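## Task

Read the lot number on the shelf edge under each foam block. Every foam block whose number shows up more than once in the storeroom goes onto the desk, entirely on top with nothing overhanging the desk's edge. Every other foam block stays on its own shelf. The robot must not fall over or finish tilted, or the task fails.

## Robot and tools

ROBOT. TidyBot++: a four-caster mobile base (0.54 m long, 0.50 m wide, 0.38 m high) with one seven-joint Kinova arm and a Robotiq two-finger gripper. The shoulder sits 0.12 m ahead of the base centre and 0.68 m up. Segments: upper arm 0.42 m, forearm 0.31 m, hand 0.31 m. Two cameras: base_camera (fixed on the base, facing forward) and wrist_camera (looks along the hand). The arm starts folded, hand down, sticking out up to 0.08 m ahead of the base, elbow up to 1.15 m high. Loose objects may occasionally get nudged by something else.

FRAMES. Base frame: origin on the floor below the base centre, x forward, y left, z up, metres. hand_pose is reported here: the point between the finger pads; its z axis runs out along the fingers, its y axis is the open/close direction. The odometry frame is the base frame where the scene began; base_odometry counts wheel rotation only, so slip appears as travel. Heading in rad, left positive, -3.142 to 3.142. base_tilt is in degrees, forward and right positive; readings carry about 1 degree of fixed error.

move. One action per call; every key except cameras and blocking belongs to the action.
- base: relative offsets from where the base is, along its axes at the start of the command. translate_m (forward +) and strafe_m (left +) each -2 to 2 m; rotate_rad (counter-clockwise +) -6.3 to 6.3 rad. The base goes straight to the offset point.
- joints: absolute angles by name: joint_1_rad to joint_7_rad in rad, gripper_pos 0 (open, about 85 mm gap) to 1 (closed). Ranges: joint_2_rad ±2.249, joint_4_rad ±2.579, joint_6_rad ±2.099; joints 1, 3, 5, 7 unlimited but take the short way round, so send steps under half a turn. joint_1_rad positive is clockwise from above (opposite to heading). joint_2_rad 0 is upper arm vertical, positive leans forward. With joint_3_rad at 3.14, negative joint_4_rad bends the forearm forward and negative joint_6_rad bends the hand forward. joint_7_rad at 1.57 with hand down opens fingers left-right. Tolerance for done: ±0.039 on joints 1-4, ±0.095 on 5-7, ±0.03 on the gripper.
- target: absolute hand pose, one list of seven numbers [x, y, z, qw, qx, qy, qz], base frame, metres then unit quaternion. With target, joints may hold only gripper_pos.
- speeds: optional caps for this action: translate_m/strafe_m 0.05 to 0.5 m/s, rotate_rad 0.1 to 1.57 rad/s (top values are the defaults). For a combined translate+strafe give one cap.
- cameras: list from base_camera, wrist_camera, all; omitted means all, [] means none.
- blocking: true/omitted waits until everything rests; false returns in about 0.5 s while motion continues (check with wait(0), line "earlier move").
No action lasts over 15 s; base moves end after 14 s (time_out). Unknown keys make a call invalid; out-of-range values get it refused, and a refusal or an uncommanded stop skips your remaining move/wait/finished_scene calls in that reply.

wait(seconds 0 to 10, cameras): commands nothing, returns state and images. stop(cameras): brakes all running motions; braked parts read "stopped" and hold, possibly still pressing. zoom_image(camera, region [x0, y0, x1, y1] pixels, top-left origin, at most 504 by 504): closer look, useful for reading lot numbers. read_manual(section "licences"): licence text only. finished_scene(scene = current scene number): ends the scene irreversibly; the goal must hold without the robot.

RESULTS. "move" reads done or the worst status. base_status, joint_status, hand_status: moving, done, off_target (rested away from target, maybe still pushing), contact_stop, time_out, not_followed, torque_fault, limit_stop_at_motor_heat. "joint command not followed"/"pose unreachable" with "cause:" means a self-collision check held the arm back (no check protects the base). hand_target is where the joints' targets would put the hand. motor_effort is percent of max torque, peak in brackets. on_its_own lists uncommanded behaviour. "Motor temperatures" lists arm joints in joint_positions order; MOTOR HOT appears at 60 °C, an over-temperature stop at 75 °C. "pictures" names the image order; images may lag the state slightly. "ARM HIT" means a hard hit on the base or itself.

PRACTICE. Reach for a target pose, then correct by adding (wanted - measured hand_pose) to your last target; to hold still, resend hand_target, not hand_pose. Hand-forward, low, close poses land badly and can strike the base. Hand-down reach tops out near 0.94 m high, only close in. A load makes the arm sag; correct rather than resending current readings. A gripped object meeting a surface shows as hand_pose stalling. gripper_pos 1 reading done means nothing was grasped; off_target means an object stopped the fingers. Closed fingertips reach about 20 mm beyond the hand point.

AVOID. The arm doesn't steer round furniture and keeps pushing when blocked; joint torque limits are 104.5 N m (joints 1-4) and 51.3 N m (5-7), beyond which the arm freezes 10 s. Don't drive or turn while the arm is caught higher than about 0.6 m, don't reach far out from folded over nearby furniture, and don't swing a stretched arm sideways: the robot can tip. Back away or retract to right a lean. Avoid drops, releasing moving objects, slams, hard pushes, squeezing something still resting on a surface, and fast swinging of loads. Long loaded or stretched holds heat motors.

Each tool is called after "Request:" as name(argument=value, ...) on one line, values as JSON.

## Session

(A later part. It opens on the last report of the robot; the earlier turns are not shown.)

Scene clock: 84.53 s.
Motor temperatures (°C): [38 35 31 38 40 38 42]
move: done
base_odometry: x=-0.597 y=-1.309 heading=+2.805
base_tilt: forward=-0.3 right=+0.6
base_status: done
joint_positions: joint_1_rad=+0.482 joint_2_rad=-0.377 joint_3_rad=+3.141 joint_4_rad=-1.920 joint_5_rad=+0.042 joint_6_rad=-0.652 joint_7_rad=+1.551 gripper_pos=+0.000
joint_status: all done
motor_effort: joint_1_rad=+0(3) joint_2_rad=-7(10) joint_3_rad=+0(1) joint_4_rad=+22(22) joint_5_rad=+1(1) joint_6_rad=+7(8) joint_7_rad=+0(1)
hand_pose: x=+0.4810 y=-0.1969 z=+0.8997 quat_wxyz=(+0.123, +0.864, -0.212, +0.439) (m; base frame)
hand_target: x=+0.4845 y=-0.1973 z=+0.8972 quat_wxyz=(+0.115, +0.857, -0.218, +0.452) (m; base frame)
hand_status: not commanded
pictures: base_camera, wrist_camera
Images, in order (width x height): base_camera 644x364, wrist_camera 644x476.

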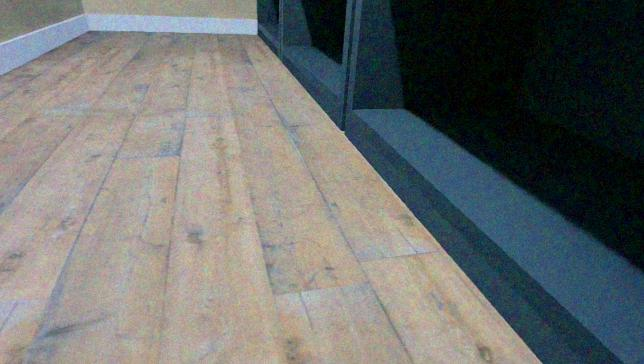

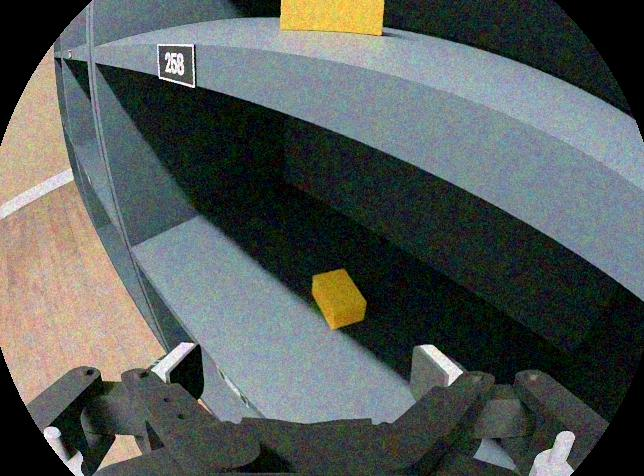

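Request:
move(joints={"joint_1_rad":0.15,"joint_6_rad":-0.95})

Request:
zoom_image(camera="wrist_camera", region=[250, 180, 500, 380])

Scene clock: 86.20 s.
Motor temperatures (°C): [38 35 31 38 40 38 42]
move: done
base_odometry: x=-0.597 y=-1.309 heading=+2.805
base_tilt: forward=-0.3 right=+0.6
base_status: not commanded
joint_positions: joint_1_rad=+0.168 joint_2_rad=-0.377 joint_3_rad=+3.141 joint_4_rad=-1.921 joint_5_rad=+0.042 joint_6_rad=-0.897 joint_7_rad=+1.551 gripper_pos=+0.000
joint_status: all done
motor_effort: joint_1_rad=+0(2) joint_2_rad=-7(8) joint_3_rad=+1(1) joint_4_rad=+21(22) joint_5_rad=+1(1) joint_6_rad=+6(8) joint_7_rad=+0(1)
hand_pose: x=+0.4725 y=-0.0690 z=+0.8435 quat_wxyz=(+0.045, +0.936, -0.081, +0.340) (m; base frame)
hand_target: x=+0.4550 y=-0.0488 z=+0.8197 quat_wxyz=(+0.023, +0.949, -0.071, +0.305) (m; base frame)
hand_status: not commanded
pictures: base_camera, wrist_camera
Images, in order (width x height): base_camera 644x364, wrist_camera 644x476.

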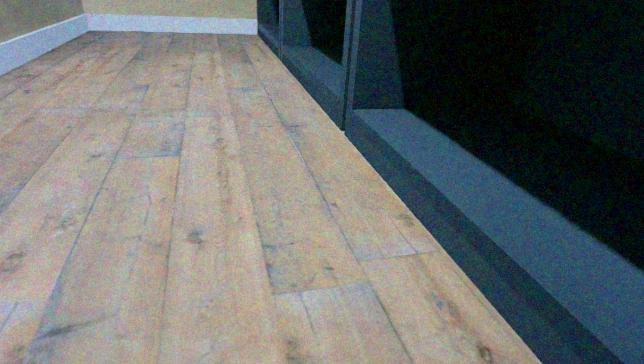

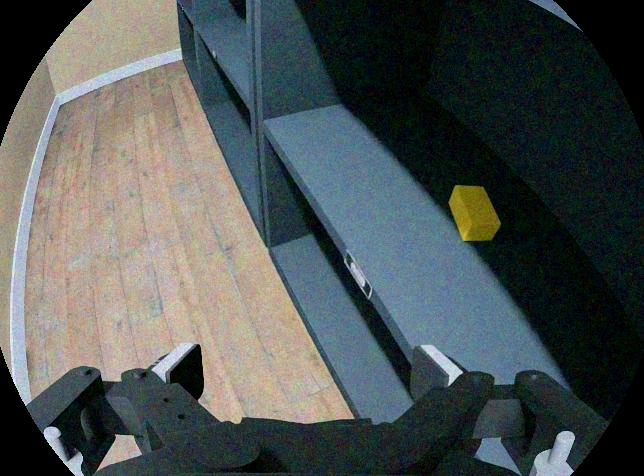

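Scaled by 2.016.

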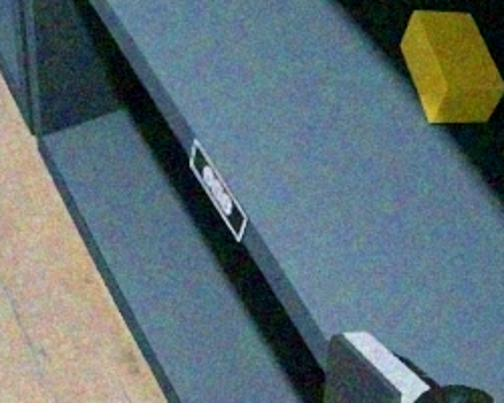

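Request:
move(joints={"joint_1_rad":1.1})

Request:
zoom_image(camera="wrist_camera", region=[150, 180, 400, 380])

Scene clock: 88.70 s.
Motor temperatures (°C): [38 35 31 37 40 38 42]
move: off_target
base_odometry: x=-0.598 y=-1.309 heading=+2.805
base_tilt: forward=-0.3 right=+0.6
base_status: not commanded
joint_positions: joint_1_rad=+0.992 joint_2_rad=-0.378 joint_3_rad=+3.062 joint_4_rad=-1.919 joint_5_rad=-0.042 joint_6_rad=-0.900 joint_7_rad=+1.551 gripper_pos=+0.000
joint_status: joint_1_rad off_target (ended at +0.992, target +1.100)
motor_effort: joint_1_rad=+15(16) joint_2_rad=-5(7) joint_3_rad=+19(20) joint_4_rad=+13(21) joint_5_rad=+17(18) joint_6_rad=+0(7) joint_7_rad=-2(2)
hand_pose: x=+0.3500 y=-0.2754 z=+0.8433 quat_wxyz=(+0.143, +0.837, -0.426, +0.311) (m; base frame)
hand_target: x=+0.2747 y=-0.3018 z=+0.8197 quat_wxyz=(+0.160, +0.812, -0.497, +0.261) (m; base frame)
hand_status: not commanded
pictures: base_camera, wrist_camera
Images, in order (width x height): base_camera 644x364, wrist_camera 644x476.

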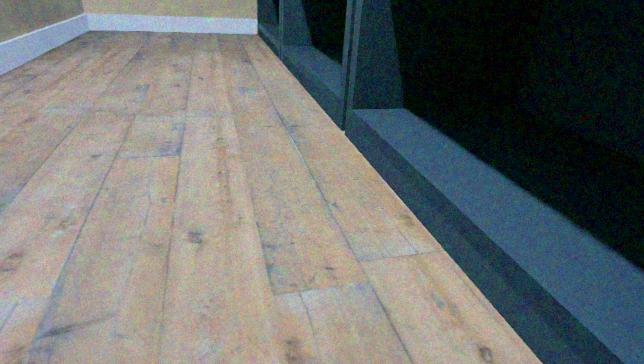

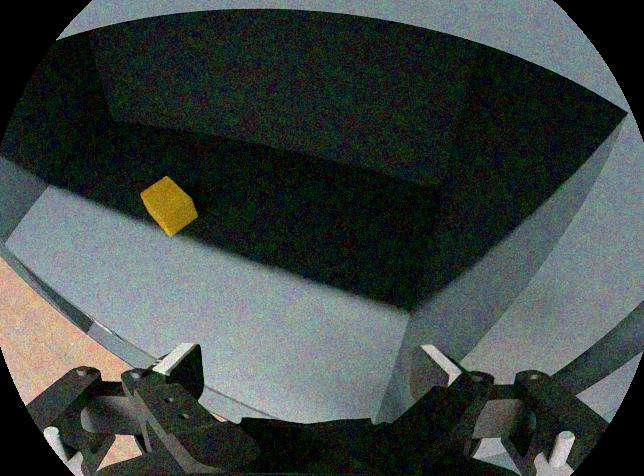

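Scaled by 2.016.

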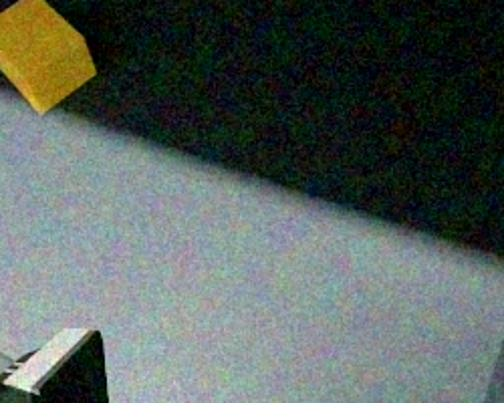

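Request:
move(joints={"joint_1_rad":0.2,"joint_3_rad":3.14,"joint_5_rad":0})

Request:
move(joints={"joint_1_rad":0.75,"joint_2_rad":-0.35,"joint_4_rad":-2.5,"joint_6_rad":-0.1})

Request:
zoom_image(camera="wrist_camera", region=[150, 180, 400, 380])

Scene clock: 91.27 s.
Motor temperatures (°C): [38 35 31 37 40 38 42]
move: done
base_odometry: x=-0.597 y=-1.309 heading=+2.805
base_tilt: forward=-0.3 right=+0.6
base_status: not commanded
joint_positions: joint_1_rad=+0.219 joint_2_rad=-0.378 joint_3_rad=+3.143 joint_4_rad=-1.929 joint_5_rad=-0.021 joint_6_rad=-0.914 joint_7_rad=+1.551 gripper_pos=+0.000
joint_status: all done
motor_effort: joint_1_rad=-1(17) joint_2_rad=-6(7) joint_3_rad=+1(20) joint_4_rad=+21(22) joint_5_rad=+1(19) joint_6_rad=+5(6) joint_7_rad=+0(2)
hand_pose: x=+0.4659 y=-0.0708 z=+0.8365 quat_wxyz=(+0.023, +0.936, -0.116, +0.331) (m; base frame)
hand_target: x=+0.4522 y=-0.0656 z=+0.8197 quat_wxyz=(+0.030, +0.947, -0.095, +0.304) (m; base frame)
hand_status: not commanded
pictures: base_camera, wrist_camera
Images, in order (width x height): base_camera 644x364, wrist_camera 644x476.

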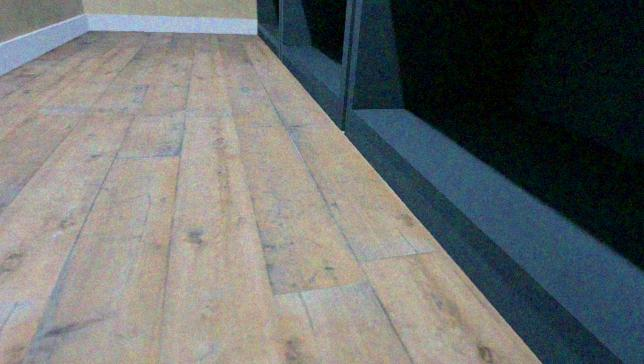

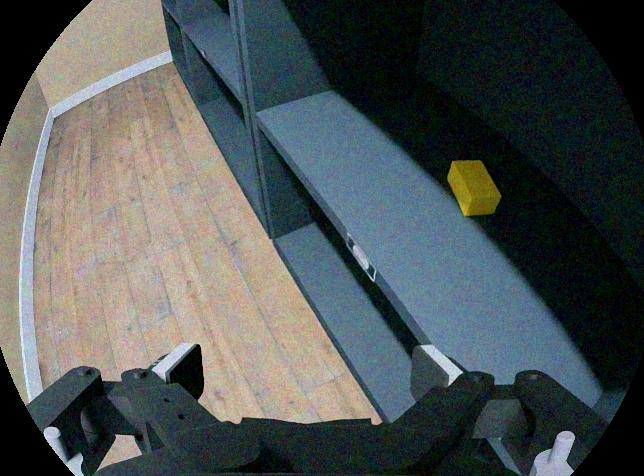

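Scene clock: 93.43 s.
Motor temperatures (°C): [38 35 31 37 40 38 42]
move: done
base_odometry: x=-0.597 y=-1.309 heading=+2.805
base_tilt: forward=-0.3 right=+0.6
base_status: not commanded
joint_positions: joint_1_rad=+0.731 joint_2_rad=-0.371 joint_3_rad=+3.143 joint_4_rad=-2.470 joint_5_rad=-0.021 joint_6_rad=-0.157 joint_7_rad=+1.551 gripper_pos=+0.000
joint_status: all done
motor_effort: joint_1_rad=+0(2) joint_2_rad=-5(7) joint_3_rad=+0(1) joint_4_rad=+19(22) joint_5_rad=+1(1) joint_6_rad=+7(8) joint_7_rad=+0(1)
hand_pose: x=+0.3883 y=-0.2391 z=+0.7185 quat_wxyz=(+0.144, +0.837, -0.340, +0.404) (m; base frame)
hand_target: x=+0.3844 y=-0.2447 z=+0.7094 quat_wxyz=(+0.158, +0.840, -0.330, +0.401) (m; base frame)
hand_status: not commanded
pictures: base_camera, wrist_camera
Images, in order (width x height): base_camera 644x364, wrist_camera 644x476.

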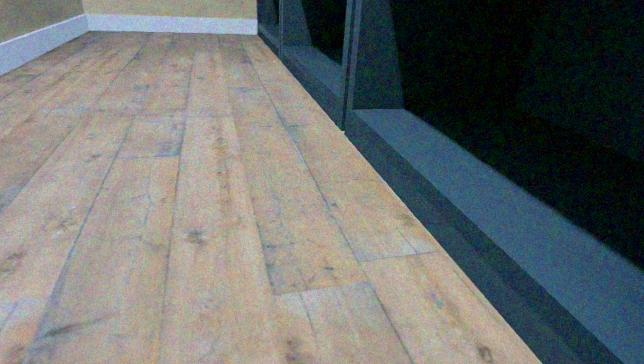

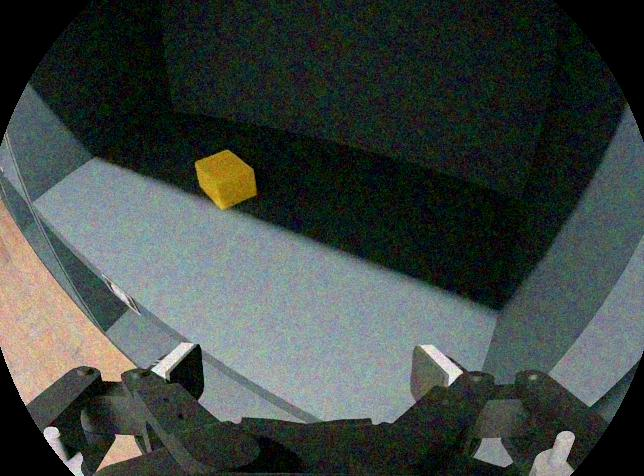

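Scaled by 2.016.

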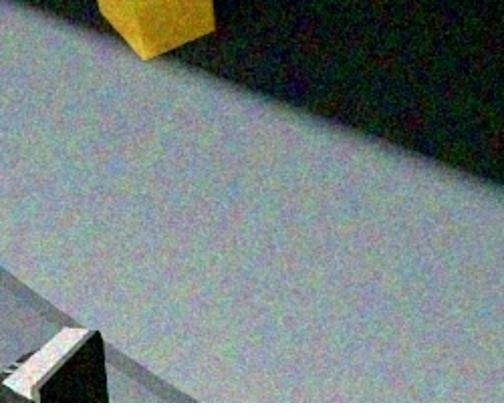

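Request:
move(joints={"joint_1_rad":0.2})

Request:
zoom_image(camera="wrist_camera", region=[250, 180, 450, 340])

Scene clock: 95.60 s.
Motor temperatures (°C): [38 35 30 37 40 38 42]
move: done
base_odometry: x=-0.597 y=-1.309 heading=+2.805
base_tilt: forward=-0.3 right=+0.6
base_status: not commanded
joint_positions: joint_1_rad=+0.219 joint_2_rad=-0.371 joint_3_rad=+3.143 joint_4_rad=-2.470 joint_5_rad=-0.021 joint_6_rad=-0.155 joint_7_rad=+1.551 gripper_pos=+0.000
joint_status: all done
motor_effort: joint_1_rad=+0(2) joint_2_rad=-6(6) joint_3_rad=+1(1) joint_4_rad=+19(20) joint_5_rad=+1(1) joint_6_rad=+6(7) joint_7_rad=+0(1)
hand_pose: x=+0.4713 y=-0.0764 z=+0.7190 quat_wxyz=(+0.037, +0.896, -0.117, +0.428) (m; base frame)
hand_target: x=+0.4732 y=-0.0699 z=+0.7094 quat_wxyz=(+0.043, +0.898, -0.090, +0.429) (m; base frame)
hand_status: not commanded
pictures: base_camera, wrist_camera
Images, in order (width x height): base_camera 644x364, wrist_camera 644x476.

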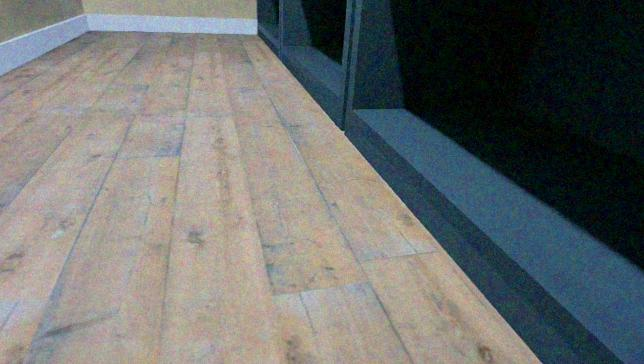

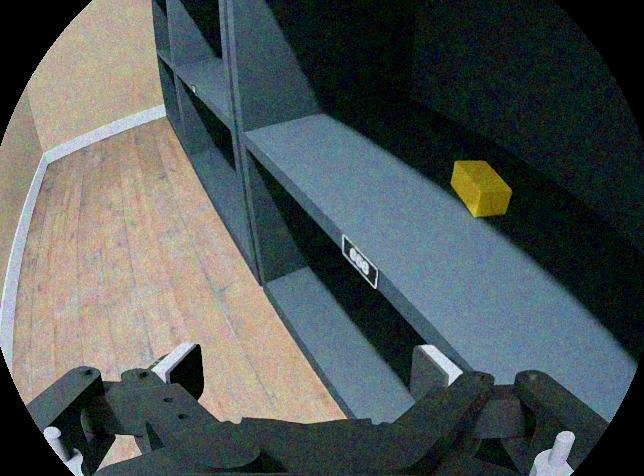

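Scaled by 2.520.

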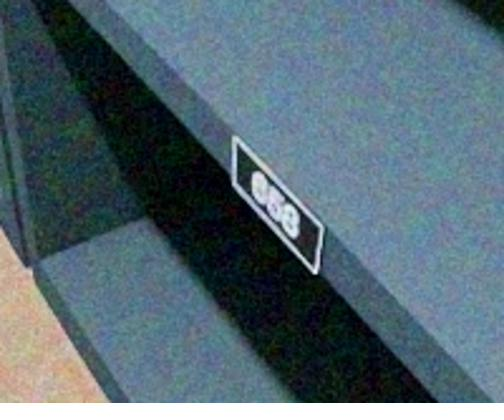

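Request:
zoom_image(camera="wrist_camera", region=[335, 227, 385, 292])

Request:
move(joints={"joint_6_rad":0.35,"joint_1_rad":0.3})

Request:
move(base={"translate_m":0.8})

Request:
move(joints={"joint_6_rad":-0.1,"joint_1_rad":0.2})

Scaled by 7.754.

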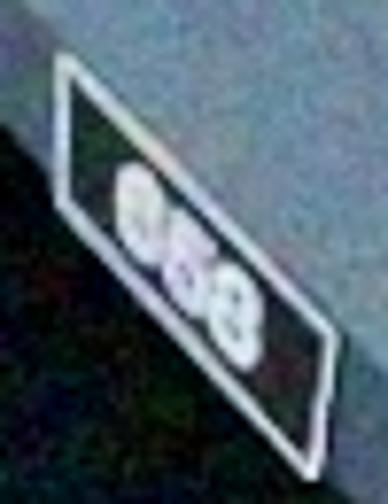

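Scene clock: 97.13 s.
Motor temperatures (°C): [38 35 30 37 40 38 42]
move: done
base_odometry: x=-0.597 y=-1.309 heading=+2.805
base_tilt: forward=-0.3 right=+0.6
base_status: not commanded
joint_positions: joint_1_rad=+0.286 joint_2_rad=-0.368 joint_3_rad=+3.143 joint_4_rad=-2.477 joint_5_rad=-0.021 joint_6_rad=+0.293 joint_7_rad=+1.551 gripper_pos=+0.000
joint_status: all done
motor_effort: joint_1_rad=+0(2) joint_2_rad=-6(7) joint_3_rad=+1(1) joint_4_rad=+20(22) joint_5_rad=+1(1) joint_6_rad=+8(10) joint_7_rad=-1(1)
hand_pose: x=+0.5221 y=-0.1199 z=+0.8376 quat_wxyz=(+0.078, +0.778, -0.131, +0.610) (m; base frame)
hand_target: x=+0.5227 y=-0.1227 z=+0.8343 quat_wxyz=(+0.092, +0.775, -0.117, +0.615) (m; base frame)
hand_status: not commanded
pictures: base_camera, wrist_camera
Images, in order (width x height): base_camera 644x364, wrist_camera 644x476.

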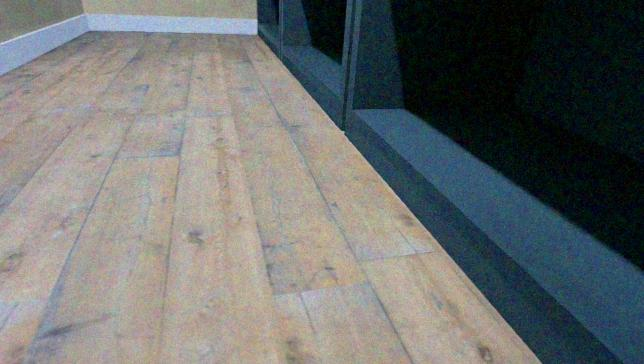

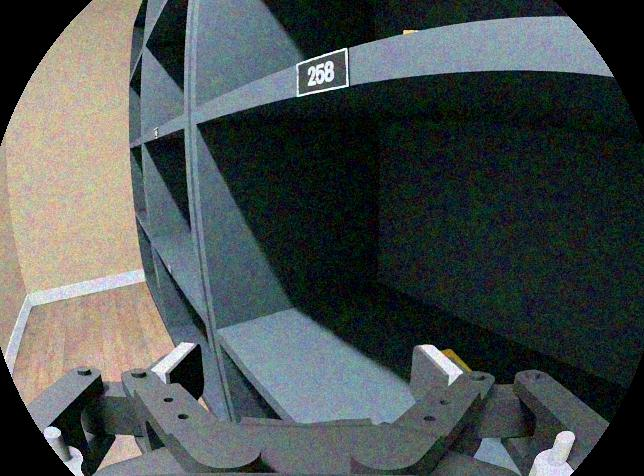

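Scene clock: 102.37 s.
Motor temperatures (°C): [38 35 31 38 40 38 42]
move: time_out
base_odometry: x=-1.348 y=-1.045 heading=+2.804
base_tilt: forward=-0.4 right=+0.6
base_status: translate_m time_out (by the wheels' count: +0.796 of +0.800)
joint_positions: joint_1_rad=+0.451 joint_2_rad=-0.483 joint_3_rad=+3.283 joint_4_rad=-2.611 joint_5_rad=-0.042 joint_6_rad=+0.298 joint_7_rad=+1.551 gripper_pos=+0.001
joint_status: not commanded
motor_effort: joint_1_rad=-27(34) joint_2_rad=+23(33) joint_3_rad=-27(36) joint_4_rad=+44(51) joint_5_rad=+11(14) joint_6_rad=+14(17) joint_7_rad=+0(2)
hand_pose: x=+0.4271 y=-0.2128 z=+0.8073 quat_wxyz=(+0.135, +0.746, -0.271, +0.593) (m; base frame)
hand_target: x=+0.5227 y=-0.1227 z=+0.8343 quat_wxyz=(+0.092, +0.775, -0.117, +0.615) (m; base frame)
hand_status: not commanded
pictures: base_camera, wrist_camera
Images, in order (width x height): base_camera 644x364, wrist_camera 644x476.

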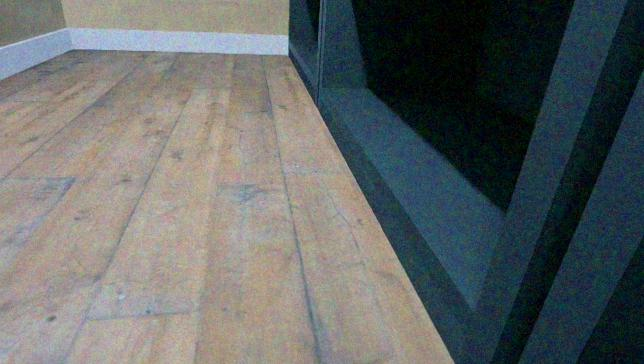

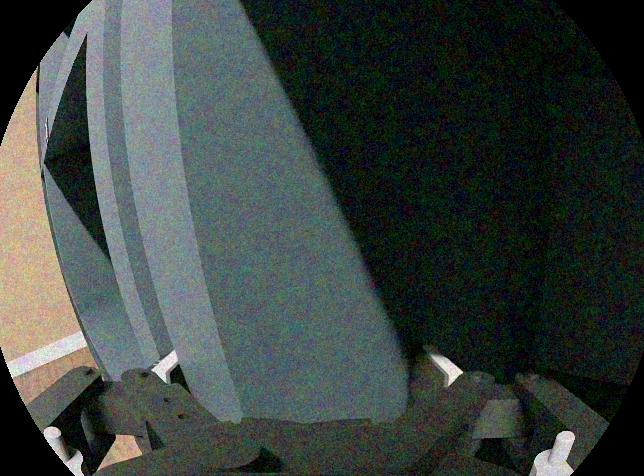

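not run: a stop that you did not command came earlier in this reply.

Request:
move(base={"translate_m":-0.15,"strafe_m":0.1}, speeds={"translate_m":0.15})

Request:
move(joints={"joint_1_rad":-0.1,"joint_2_rad":-0.35,"joint_3_rad":3.14,"joint_4_rad":-2.48,"joint_5_rad":0,"joint_6_rad":0.0})

Scene clock: 104.50 s.
Motor temperatures (°C): [38 35 31 38 40 38 42]
move: done
base_odometry: x=-1.240 y=-1.190 heading=+2.804
base_tilt: forward=-0.4 right=+0.6
base_status: done
joint_positions: joint_1_rad=+0.297 joint_2_rad=-0.358 joint_3_rad=+3.134 joint_4_rad=-2.503 joint_5_rad=-0.033 joint_6_rad=+0.309 joint_7_rad=+1.551 gripper_pos=+0.000
joint_status: not commanded
motor_effort: joint_1_rad=-1(32) joint_2_rad=-6(25) joint_3_rad=+0(35) joint_4_rad=+19(41) joint_5_rad=+1(14) joint_6_rad=+9(14) joint_7_rad=+0(1)
hand_pose: x=+0.5178 y=-0.1208 z=+0.8233 quat_wxyz=(+0.077, +0.783, -0.137, +0.602) (m; base frame)
hand_target: x=+0.5227 y=-0.1227 z=+0.8343 quat_wxyz=(+0.092, +0.775, -0.117, +0.615) (m; base frame)
hand_status: not commanded
pictures: base_camera, wrist_camera
Images, in order (width x height): base_camera 644x364, wrist_camera 644x476.

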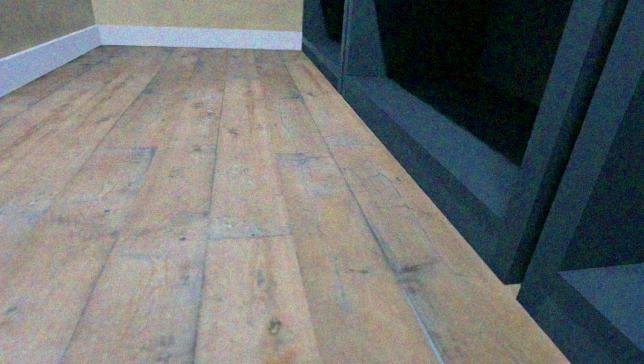

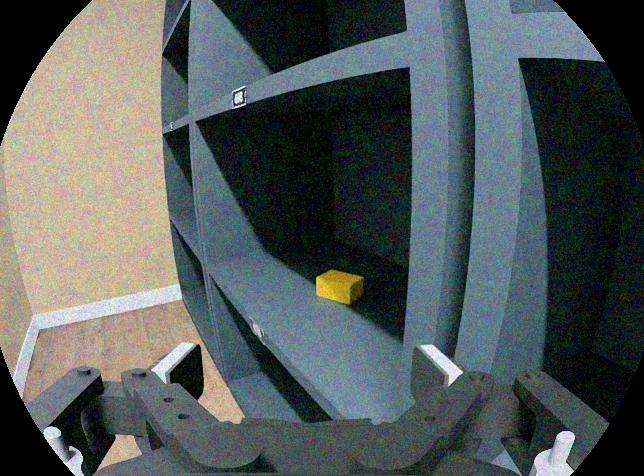

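Scene clock: 106.07 s.
Motor temperatures (°C): [38 35 31 38 40 38 42]
move: done
base_odometry: x=-1.240 y=-1.190 heading=+2.804
base_tilt: forward=-0.4 right=+0.6
base_status: not commanded
joint_positions: joint_1_rad=-0.082 joint_2_rad=-0.358 joint_3_rad=+3.134 joint_4_rad=-2.497 joint_5_rad=-0.033 joint_6_rad=+0.052 joint_7_rad=+1.551 gripper_pos=+0.000
joint_status: all done
motor_effort: joint_1_rad=+0(2) joint_2_rad=-6(7) joint_3_rad=+0(2) joint_4_rad=+19(21) joint_5_rad=+1(2) joint_6_rad=+8(9) joint_7_rad=+0(1)
hand_pose: x=+0.5057 y=+0.0353 z=+0.7533 quat_wxyz=(-0.034, +0.864, +0.016, +0.502) (m; base frame)
hand_target: x=+0.5029 y=+0.0405 z=+0.7452 quat_wxyz=(-0.025, +0.874, +0.044, +0.484) (m; base frame)
hand_status: not commanded
pictures: base_camera, wrist_camera
Images, in order (width x height): base_camera 644x364, wrist_camera 644x476.

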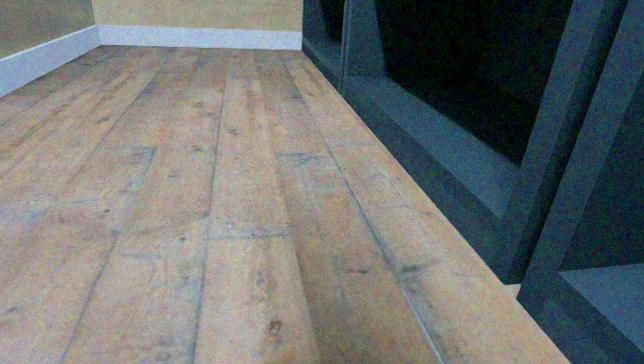

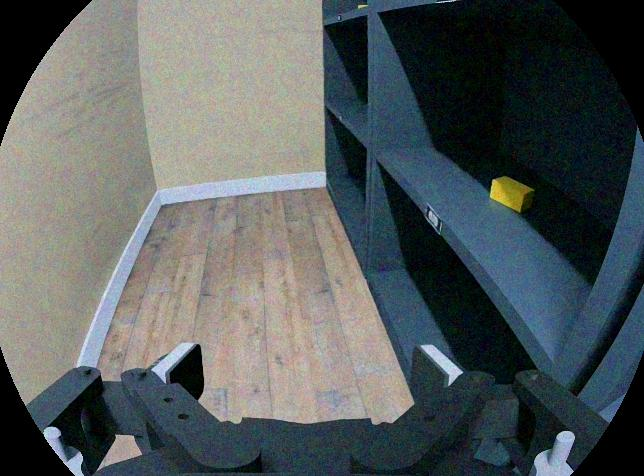

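Request:
move(base={"translate_m":0.33,"strafe_m":0.06})

Request:
move(joints={"joint_1_rad":0.2,"joint_6_rad":-0.1})

Request:
zoom_image(camera="wrist_camera", region=[330, 200, 430, 320])

Request:
move(joints={"joint_1_rad":0.2,"joint_6_rad":0.35})

Request:
zoom_image(camera="wrist_camera", region=[250, 20, 400, 140])

Request:
move(joints={"joint_1_rad":-0.1})

Request:
move(base={"translate_m":0.8,"strafe_m":0.04})

Request:
move(joints={"joint_1_rad":0.2,"joint_6_rad":-0.1})

Request:
move(joints={"joint_1_rad":0.2,"joint_6_rad":0.35})

Scene clock: 108.53 s.
Motor temperatures (°C): [38 35 30 38 40 38 42]
move: done
base_odometry: x=-1.571 y=-1.137 heading=+2.805
base_tilt: forward=-0.3 right=+0.6
base_status: done
joint_positions: joint_1_rad=-0.082 joint_2_rad=-0.354 joint_3_rad=+3.134 joint_4_rad=-2.491 joint_5_rad=-0.033 joint_6_rad=+0.046 joint_7_rad=+1.551 gripper_pos=+0.000
joint_status: not commanded
motor_effort: joint_1_rad=-1(1) joint_2_rad=-5(8) joint_3_rad=+0(2) joint_4_rad=+19(20) joint_5_rad=+1(1) joint_6_rad=+8(9) joint_7_rad=+0(1)
hand_pose: x=+0.5070 y=+0.0356 z=+0.7533 quat_wxyz=(-0.034, +0.865, +0.016, +0.501) (m; base frame)
hand_target: x=+0.5029 y=+0.0405 z=+0.7452 quat_wxyz=(-0.025, +0.874, +0.044, +0.484) (m; base frame)
hand_status: not commanded
pictures: base_camera, wrist_camera
Images, in order (width x height): base_camera 644x364, wrist_camera 644x476.

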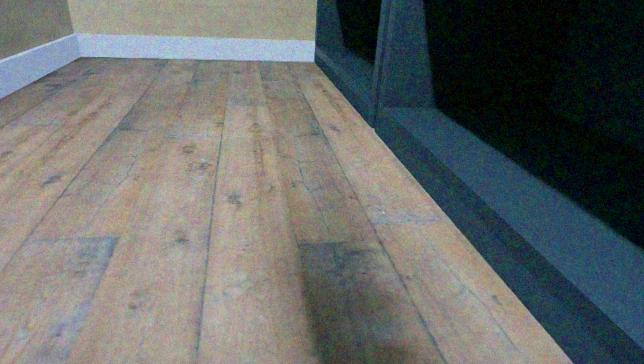

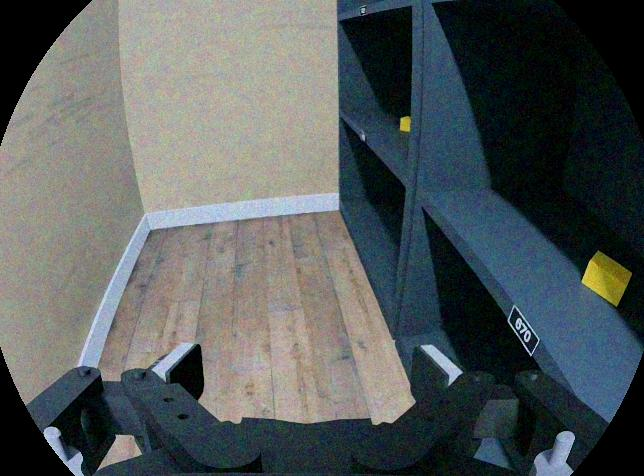

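Scene clock: 109.90 s.
Motor temperatures (°C): [38 35 30 38 40 38 42]
move: done
base_odometry: x=-1.571 y=-1.137 heading=+2.805
base_tilt: forward=-0.3 right=+0.6
base_status: not commanded
joint_positions: joint_1_rad=+0.182 joint_2_rad=-0.354 joint_3_rad=+3.134 joint_4_rad=-2.491 joint_5_rad=-0.033 joint_6_rad=-0.049 joint_7_rad=+1.551 gripper_pos=+0.000
joint_status: all done
motor_effort: joint_1_rad=+0(2) joint_2_rad=-5(6) joint_3_rad=+1(1) joint_4_rad=+18(20) joint_5_rad=+1(1) joint_6_rad=+7(9) joint_7_rad=+0(1)
hand_pose: x=+0.4873 y=-0.0632 z=+0.7282 quat_wxyz=(+0.029, +0.882, -0.100, +0.459) (m; base frame)
hand_target: x=+0.4803 y=-0.0713 z=+0.7196 quat_wxyz=(+0.044, +0.893, -0.089, +0.438) (m; base frame)
hand_status: not commanded
pictures: base_camera, wrist_camera
Images, in order (width x height): base_camera 644x364, wrist_camera 644x476.

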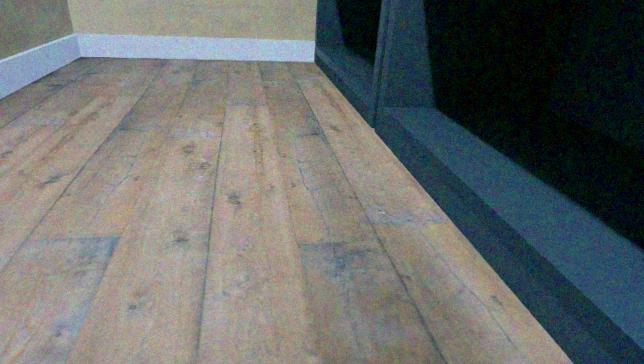

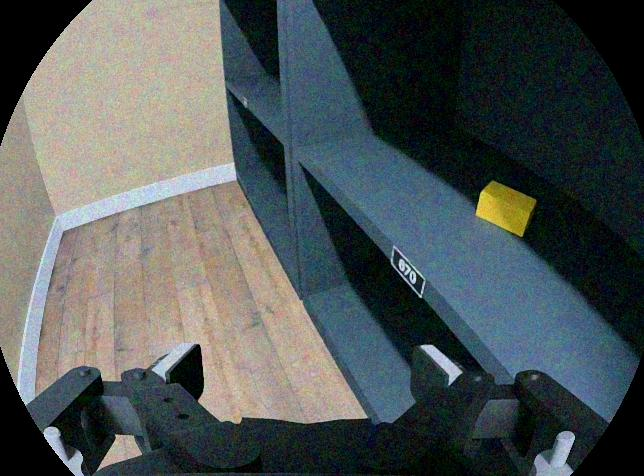

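Scaled by 4.200.

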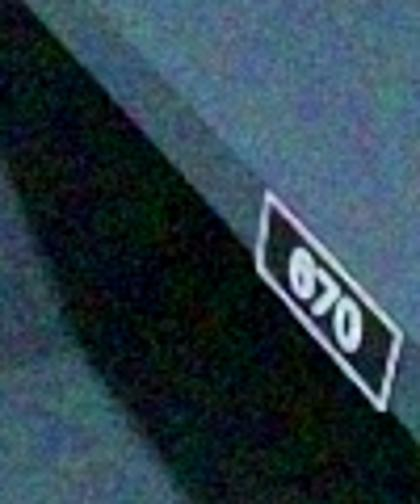

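Scene clock: 110.73 s.
Motor temperatures (°C): [38 35 30 38 40 38 42]
move: done
base_odometry: x=-1.571 y=-1.137 heading=+2.805
base_tilt: forward=-0.3 right=+0.6
base_status: not commanded
joint_positions: joint_1_rad=+0.182 joint_2_rad=-0.354 joint_3_rad=+3.134 joint_4_rad=-2.481 joint_5_rad=-0.033 joint_6_rad=+0.313 joint_7_rad=+1.551 gripper_pos=+0.000
joint_status: all done
motor_effort: joint_1_rad=+0(1) joint_2_rad=-6(7) joint_3_rad=+1(1) joint_4_rad=+20(22) joint_5_rad=+1(1) joint_6_rad=+8(10) joint_7_rad=+0(1)
hand_pose: x=+0.5354 y=-0.0751 z=+0.8353 quat_wxyz=(+0.043, +0.782, -0.091, +0.614) (m; base frame)
hand_target: x=+0.5376 y=-0.0827 z=+0.8456 quat_wxyz=(+0.062, +0.773, -0.077, +0.626) (m; base frame)
hand_status: not commanded
pictures: base_camera, wrist_camera
Images, in order (width x height): base_camera 644x364, wrist_camera 644x476.

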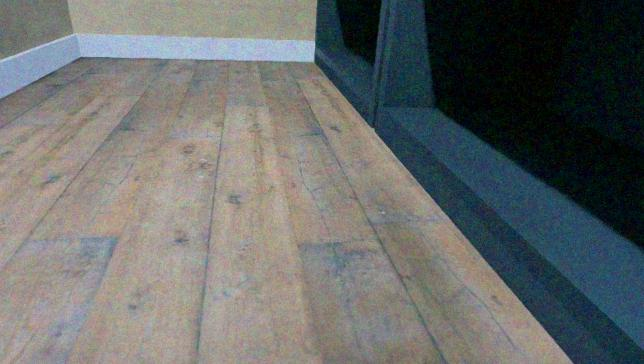

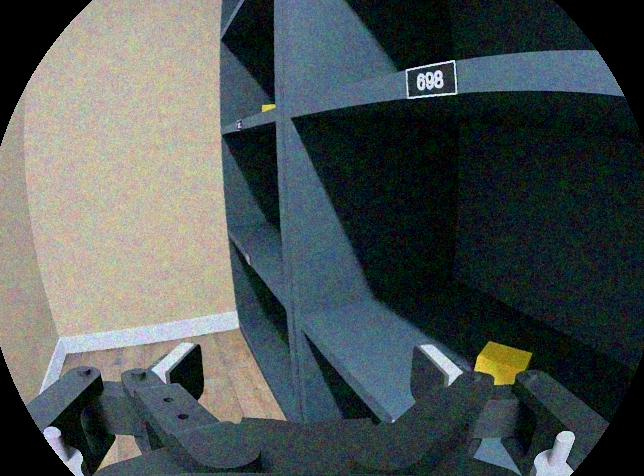

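Scaled by 3.360.

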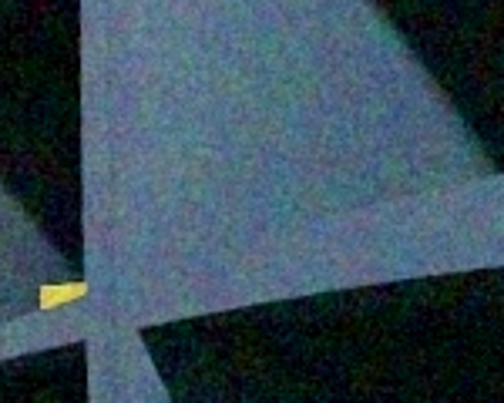

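Scene clock: 112.10 s.
Motor temperatures (°C): [38 35 30 38 40 38 42]
move: done
base_odometry: x=-1.571 y=-1.137 heading=+2.805
base_tilt: forward=-0.3 right=+0.6
base_status: not commanded
joint_positions: joint_1_rad=-0.082 joint_2_rad=-0.354 joint_3_rad=+3.134 joint_4_rad=-2.481 joint_5_rad=-0.033 joint_6_rad=+0.313 joint_7_rad=+1.551 gripper_pos=+0.000
joint_status: all done
motor_effort: joint_1_rad=-1(2) joint_2_rad=-7(7) joint_3_rad=+0(1) joint_4_rad=+20(21) joint_5_rad=+1(1) joint_6_rad=+8(9) joint_7_rad=+0(0)
hand_pose: x=+0.5406 y=+0.0361 z=+0.8353 quat_wxyz=(-0.038, +0.788, +0.013, +0.615) (m; base frame)
hand_target: x=+0.5433 y=+0.0447 z=+0.8456 quat_wxyz=(-0.032, +0.776, +0.039, +0.629) (m; base frame)
hand_status: not commanded
pictures: base_camera, wrist_camera
Images, in order (width x height): base_camera 644x364, wrist_camera 644x476.

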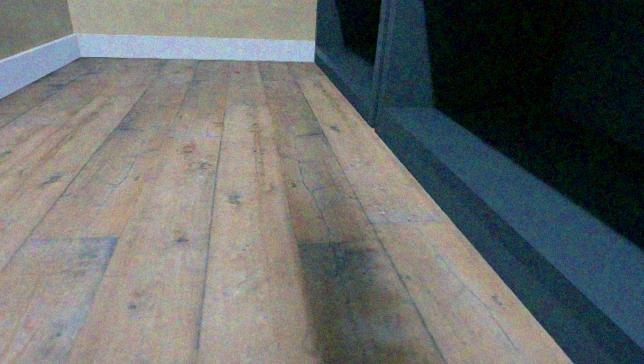

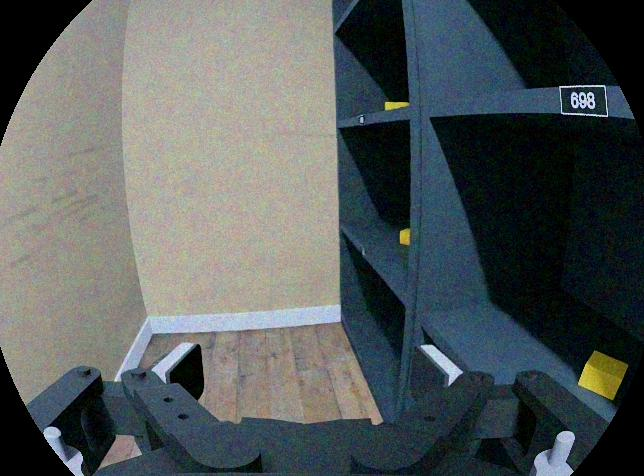

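Scene clock: 115.00 s.
Motor temperatures (°C): [38 35 30 38 40 38 42]
move: done
base_odometry: x=-2.340 y=-0.911 heading=+2.805
base_tilt: forward=-0.3 right=+0.6
base_status: done
joint_positions: joint_1_rad=-0.082 joint_2_rad=-0.354 joint_3_rad=+3.134 joint_4_rad=-2.481 joint_5_rad=-0.033 joint_6_rad=+0.313 joint_7_rad=+1.551 gripper_pos=+0.000
joint_status: not commanded
motor_effort: joint_1_rad=+0(1) joint_2_rad=-6(9) joint_3_rad=+0(1) joint_4_rad=+20(21) joint_5_rad=+1(1) joint_6_rad=+9(9) joint_7_rad=+0(1)
hand_pose: x=+0.5406 y=+0.0361 z=+0.8352 quat_wxyz=(-0.038, +0.788, +0.013, +0.615) (m; base frame)
hand_target: x=+0.5433 y=+0.0447 z=+0.8456 quat_wxyz=(-0.032, +0.776, +0.039, +0.629) (m; base frame)
hand_status: not commanded
pictures: base_camera, wrist_camera
Images, in order (width x height): base_camera 644x364, wrist_camera 644x476.

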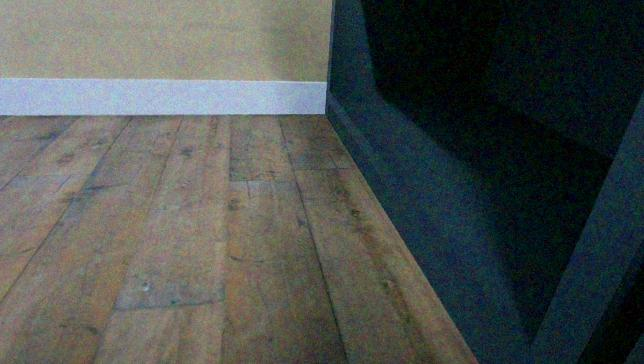

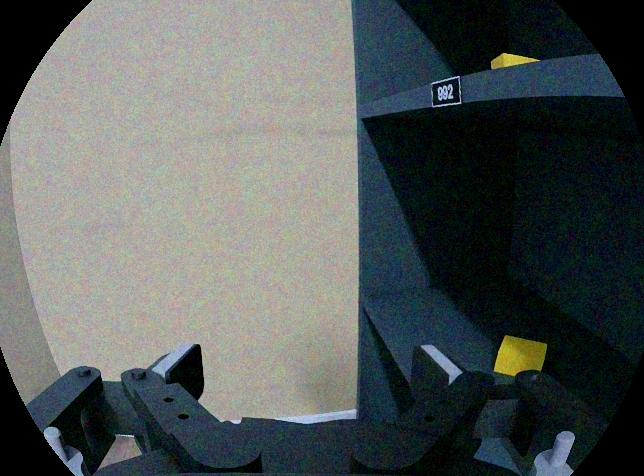

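Scene clock: 116.73 s.
Motor temperatures (°C): [38 35 30 38 40 38 42]
move: done
base_odometry: x=-2.340 y=-0.911 heading=+2.805
base_tilt: forward=-0.3 right=+0.6
base_status: not commanded
joint_positions: joint_1_rad=+0.182 joint_2_rad=-0.354 joint_3_rad=+3.134 joint_4_rad=-2.481 joint_5_rad=-0.033 joint_6_rad=-0.049 joint_7_rad=+1.551 gripper_pos=+0.000
joint_status: all done
motor_effort: joint_1_rad=-1(2) joint_2_rad=-6(7) joint_3_rad=+1(1) joint_4_rad=+19(20) joint_5_rad=+1(1) joint_6_rad=+7(9) joint_7_rad=+0(1)
hand_pose: x=+0.4905 y=-0.0637 z=+0.7330 quat_wxyz=(+0.029, +0.880, -0.100, +0.463) (m; base frame)
hand_target: x=+0.4803 y=-0.0713 z=+0.7196 quat_wxyz=(+0.044, +0.893, -0.089, +0.438) (m; base frame)
hand_status: not commanded
pictures: base_camera, wrist_camera
Images, in order (width x height): base_camera 644x364, wrist_camera 644x476.

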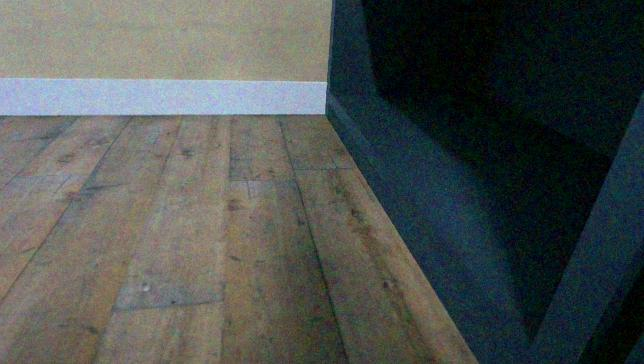

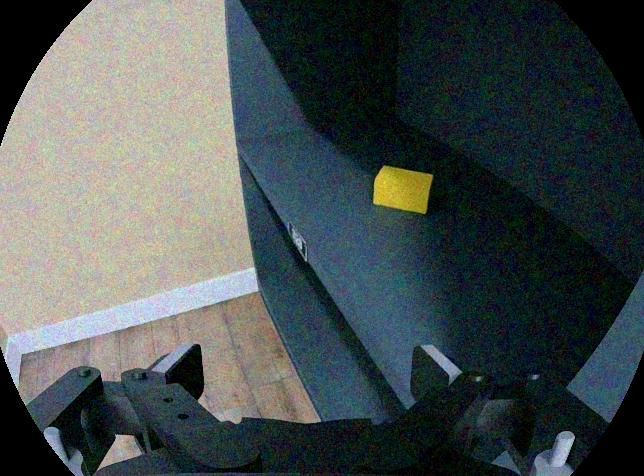

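Scene clock: 117.57 s.
Motor temperatures (°C): [38 35 30 38 40 38 42]
move: done
base_odometry: x=-2.340 y=-0.911 heading=+2.805
base_tilt: forward=-0.3 right=+0.6
base_status: not commanded
joint_positions: joint_1_rad=+0.182 joint_2_rad=-0.354 joint_3_rad=+3.134 joint_4_rad=-2.478 joint_5_rad=-0.033 joint_6_rad=+0.314 joint_7_rad=+1.551 gripper_pos=+0.000
joint_status: all done
motor_effort: joint_1_rad=-1(2) joint_2_rad=-6(8) joint_3_rad=+0(1) joint_4_rad=+20(22) joint_5_rad=+1(1) joint_6_rad=+8(9) joint_7_rad=-1(1)
hand_pose: x=+0.5363 y=-0.0752 z=+0.8372 quat_wxyz=(+0.043, +0.781, -0.091, +0.616) (m; base frame)
hand_target: x=+0.5376 y=-0.0827 z=+0.8456 quat_wxyz=(+0.062, +0.773, -0.077, +0.626) (m; base frame)
hand_status: not commanded
pictures: base_camera, wrist_camera
Images, in order (width x height): base_camera 644x364, wrist_camera 644x476.

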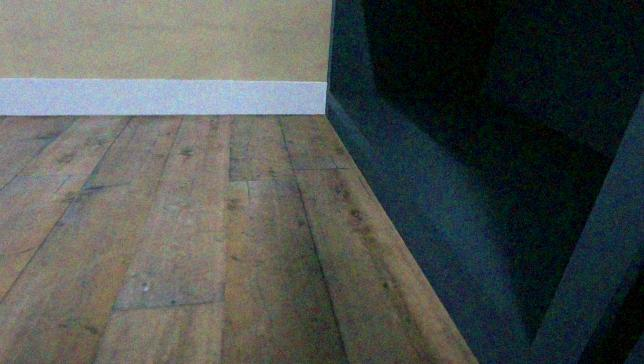

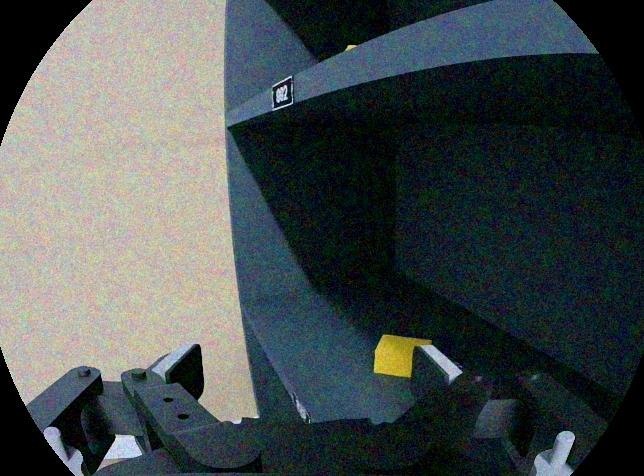

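Request:
zoom_image(camera="wrist_camera", region=[265, 75, 300, 110])

Request:
move(joints={"joint_1_rad":0.0,"joint_6_rad":-0.05})

Request:
move(base={"translate_m":0.25})

Request:
zoom_image(camera="wrist_camera", region=[380, 200, 480, 320])

Scaled by 14.400.

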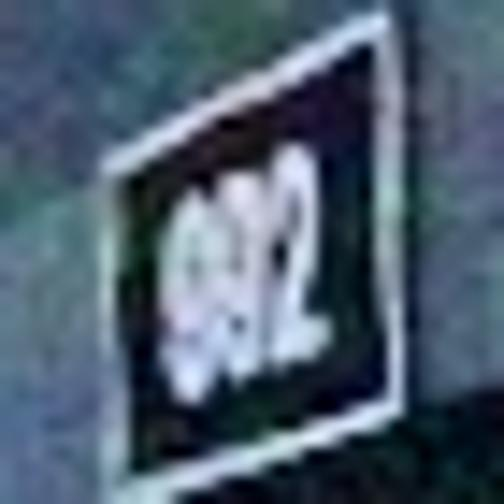

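Scene clock: 119.33 s.
Motor temperatures (°C): [38 35 30 38 40 38 42]
move: done
base_odometry: x=-2.340 y=-0.911 heading=+2.805
base_tilt: forward=-0.3 right=+0.6
base_status: not commanded
joint_positions: joint_1_rad=+0.018 joint_2_rad=-0.354 joint_3_rad=+3.134 joint_4_rad=-2.478 joint_5_rad=-0.033 joint_6_rad=+0.000 joint_7_rad=+1.551 gripper_pos=+0.000
joint_status: all done
motor_effort: joint_1_rad=-1(2) joint_2_rad=-6(7) joint_3_rad=+1(1) joint_4_rad=+19(21) joint_5_rad=+1(1) joint_6_rad=+7(9) joint_7_rad=+0(1)
hand_pose: x=+0.5055 y=-0.0027 z=+0.7477 quat_wxyz=(-0.009, +0.873, -0.027, +0.487) (m; base frame)
hand_target: x=+0.4965 y=+0.0019 z=+0.7322 quat_wxyz=(+0.000, +0.887, +0.000, +0.463) (m; base frame)
hand_status: not commanded
pictures: base_camera, wrist_camera
Images, in order (width x height): base_camera 644x364, wrist_camera 644x476.

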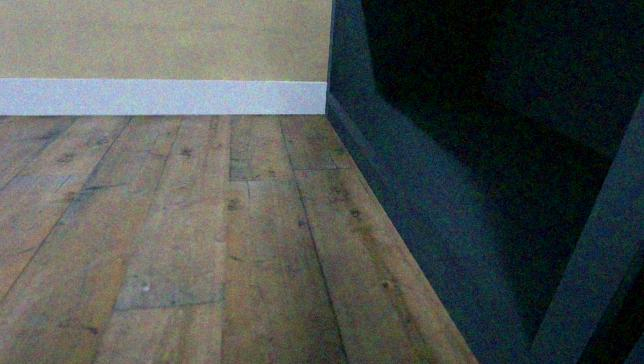

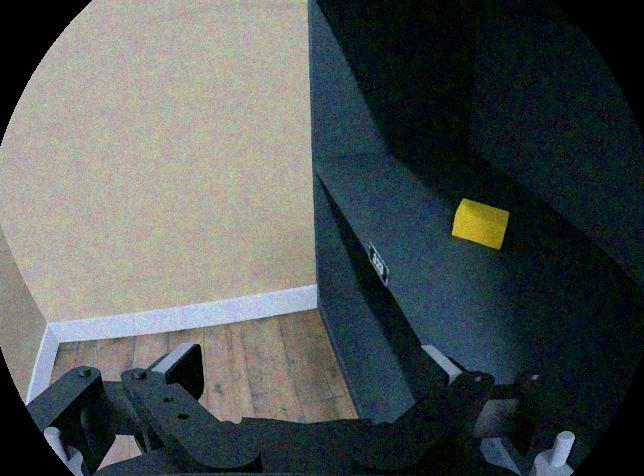

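Scene clock: 122.90 s.
Motor temperatures (°C): [38 35 30 38 40 38 42]
move: time_out
base_odometry: x=-2.418 y=-0.884 heading=+2.804
base_tilt: forward=-0.3 right=+0.6
base_status: translate_m time_out (by the wheels' count: +0.083 of +0.250)
joint_positions: joint_1_rad=+0.014 joint_2_rad=-0.348 joint_3_rad=+3.135 joint_4_rad=-2.471 joint_5_rad=-0.033 joint_6_rad=-0.009 joint_7_rad=+1.551 gripper_pos=+0.000
joint_status: not commanded
motor_effort: joint_1_rad=+0(1) joint_2_rad=-6(18) joint_3_rad=+1(2) joint_4_rad=+19(22) joint_5_rad=+1(1) joint_6_rad=+8(8) joint_7_rad=+0(1)
hand_pose: x=+0.5067 y=-0.0015 z=+0.7468 quat_wxyz=(-0.010, +0.875, -0.026, +0.484) (m; base frame)
hand_target: x=+0.4965 y=+0.0019 z=+0.7322 quat_wxyz=(+0.000, +0.887, +0.000, +0.463) (m; base frame)
hand_status: not commanded
pictures: base_camera, wrist_camera
Images, in order (width x height): base_camera 644x364, wrist_camera 644x476.

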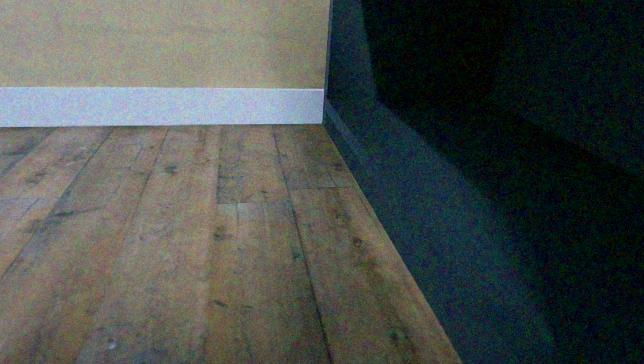

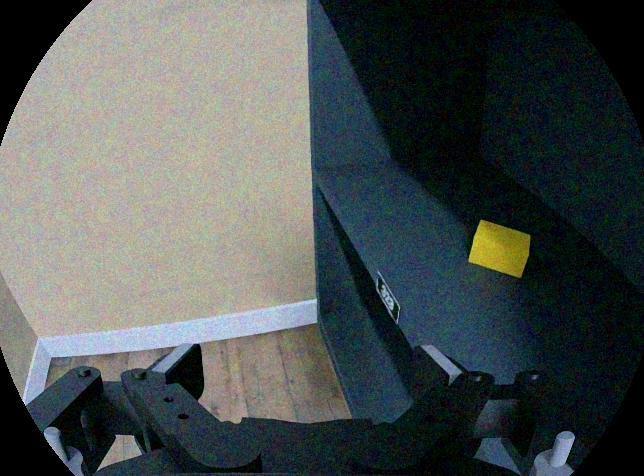

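Scaled by 4.200.

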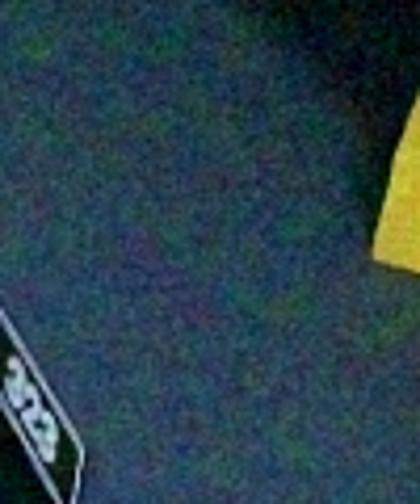

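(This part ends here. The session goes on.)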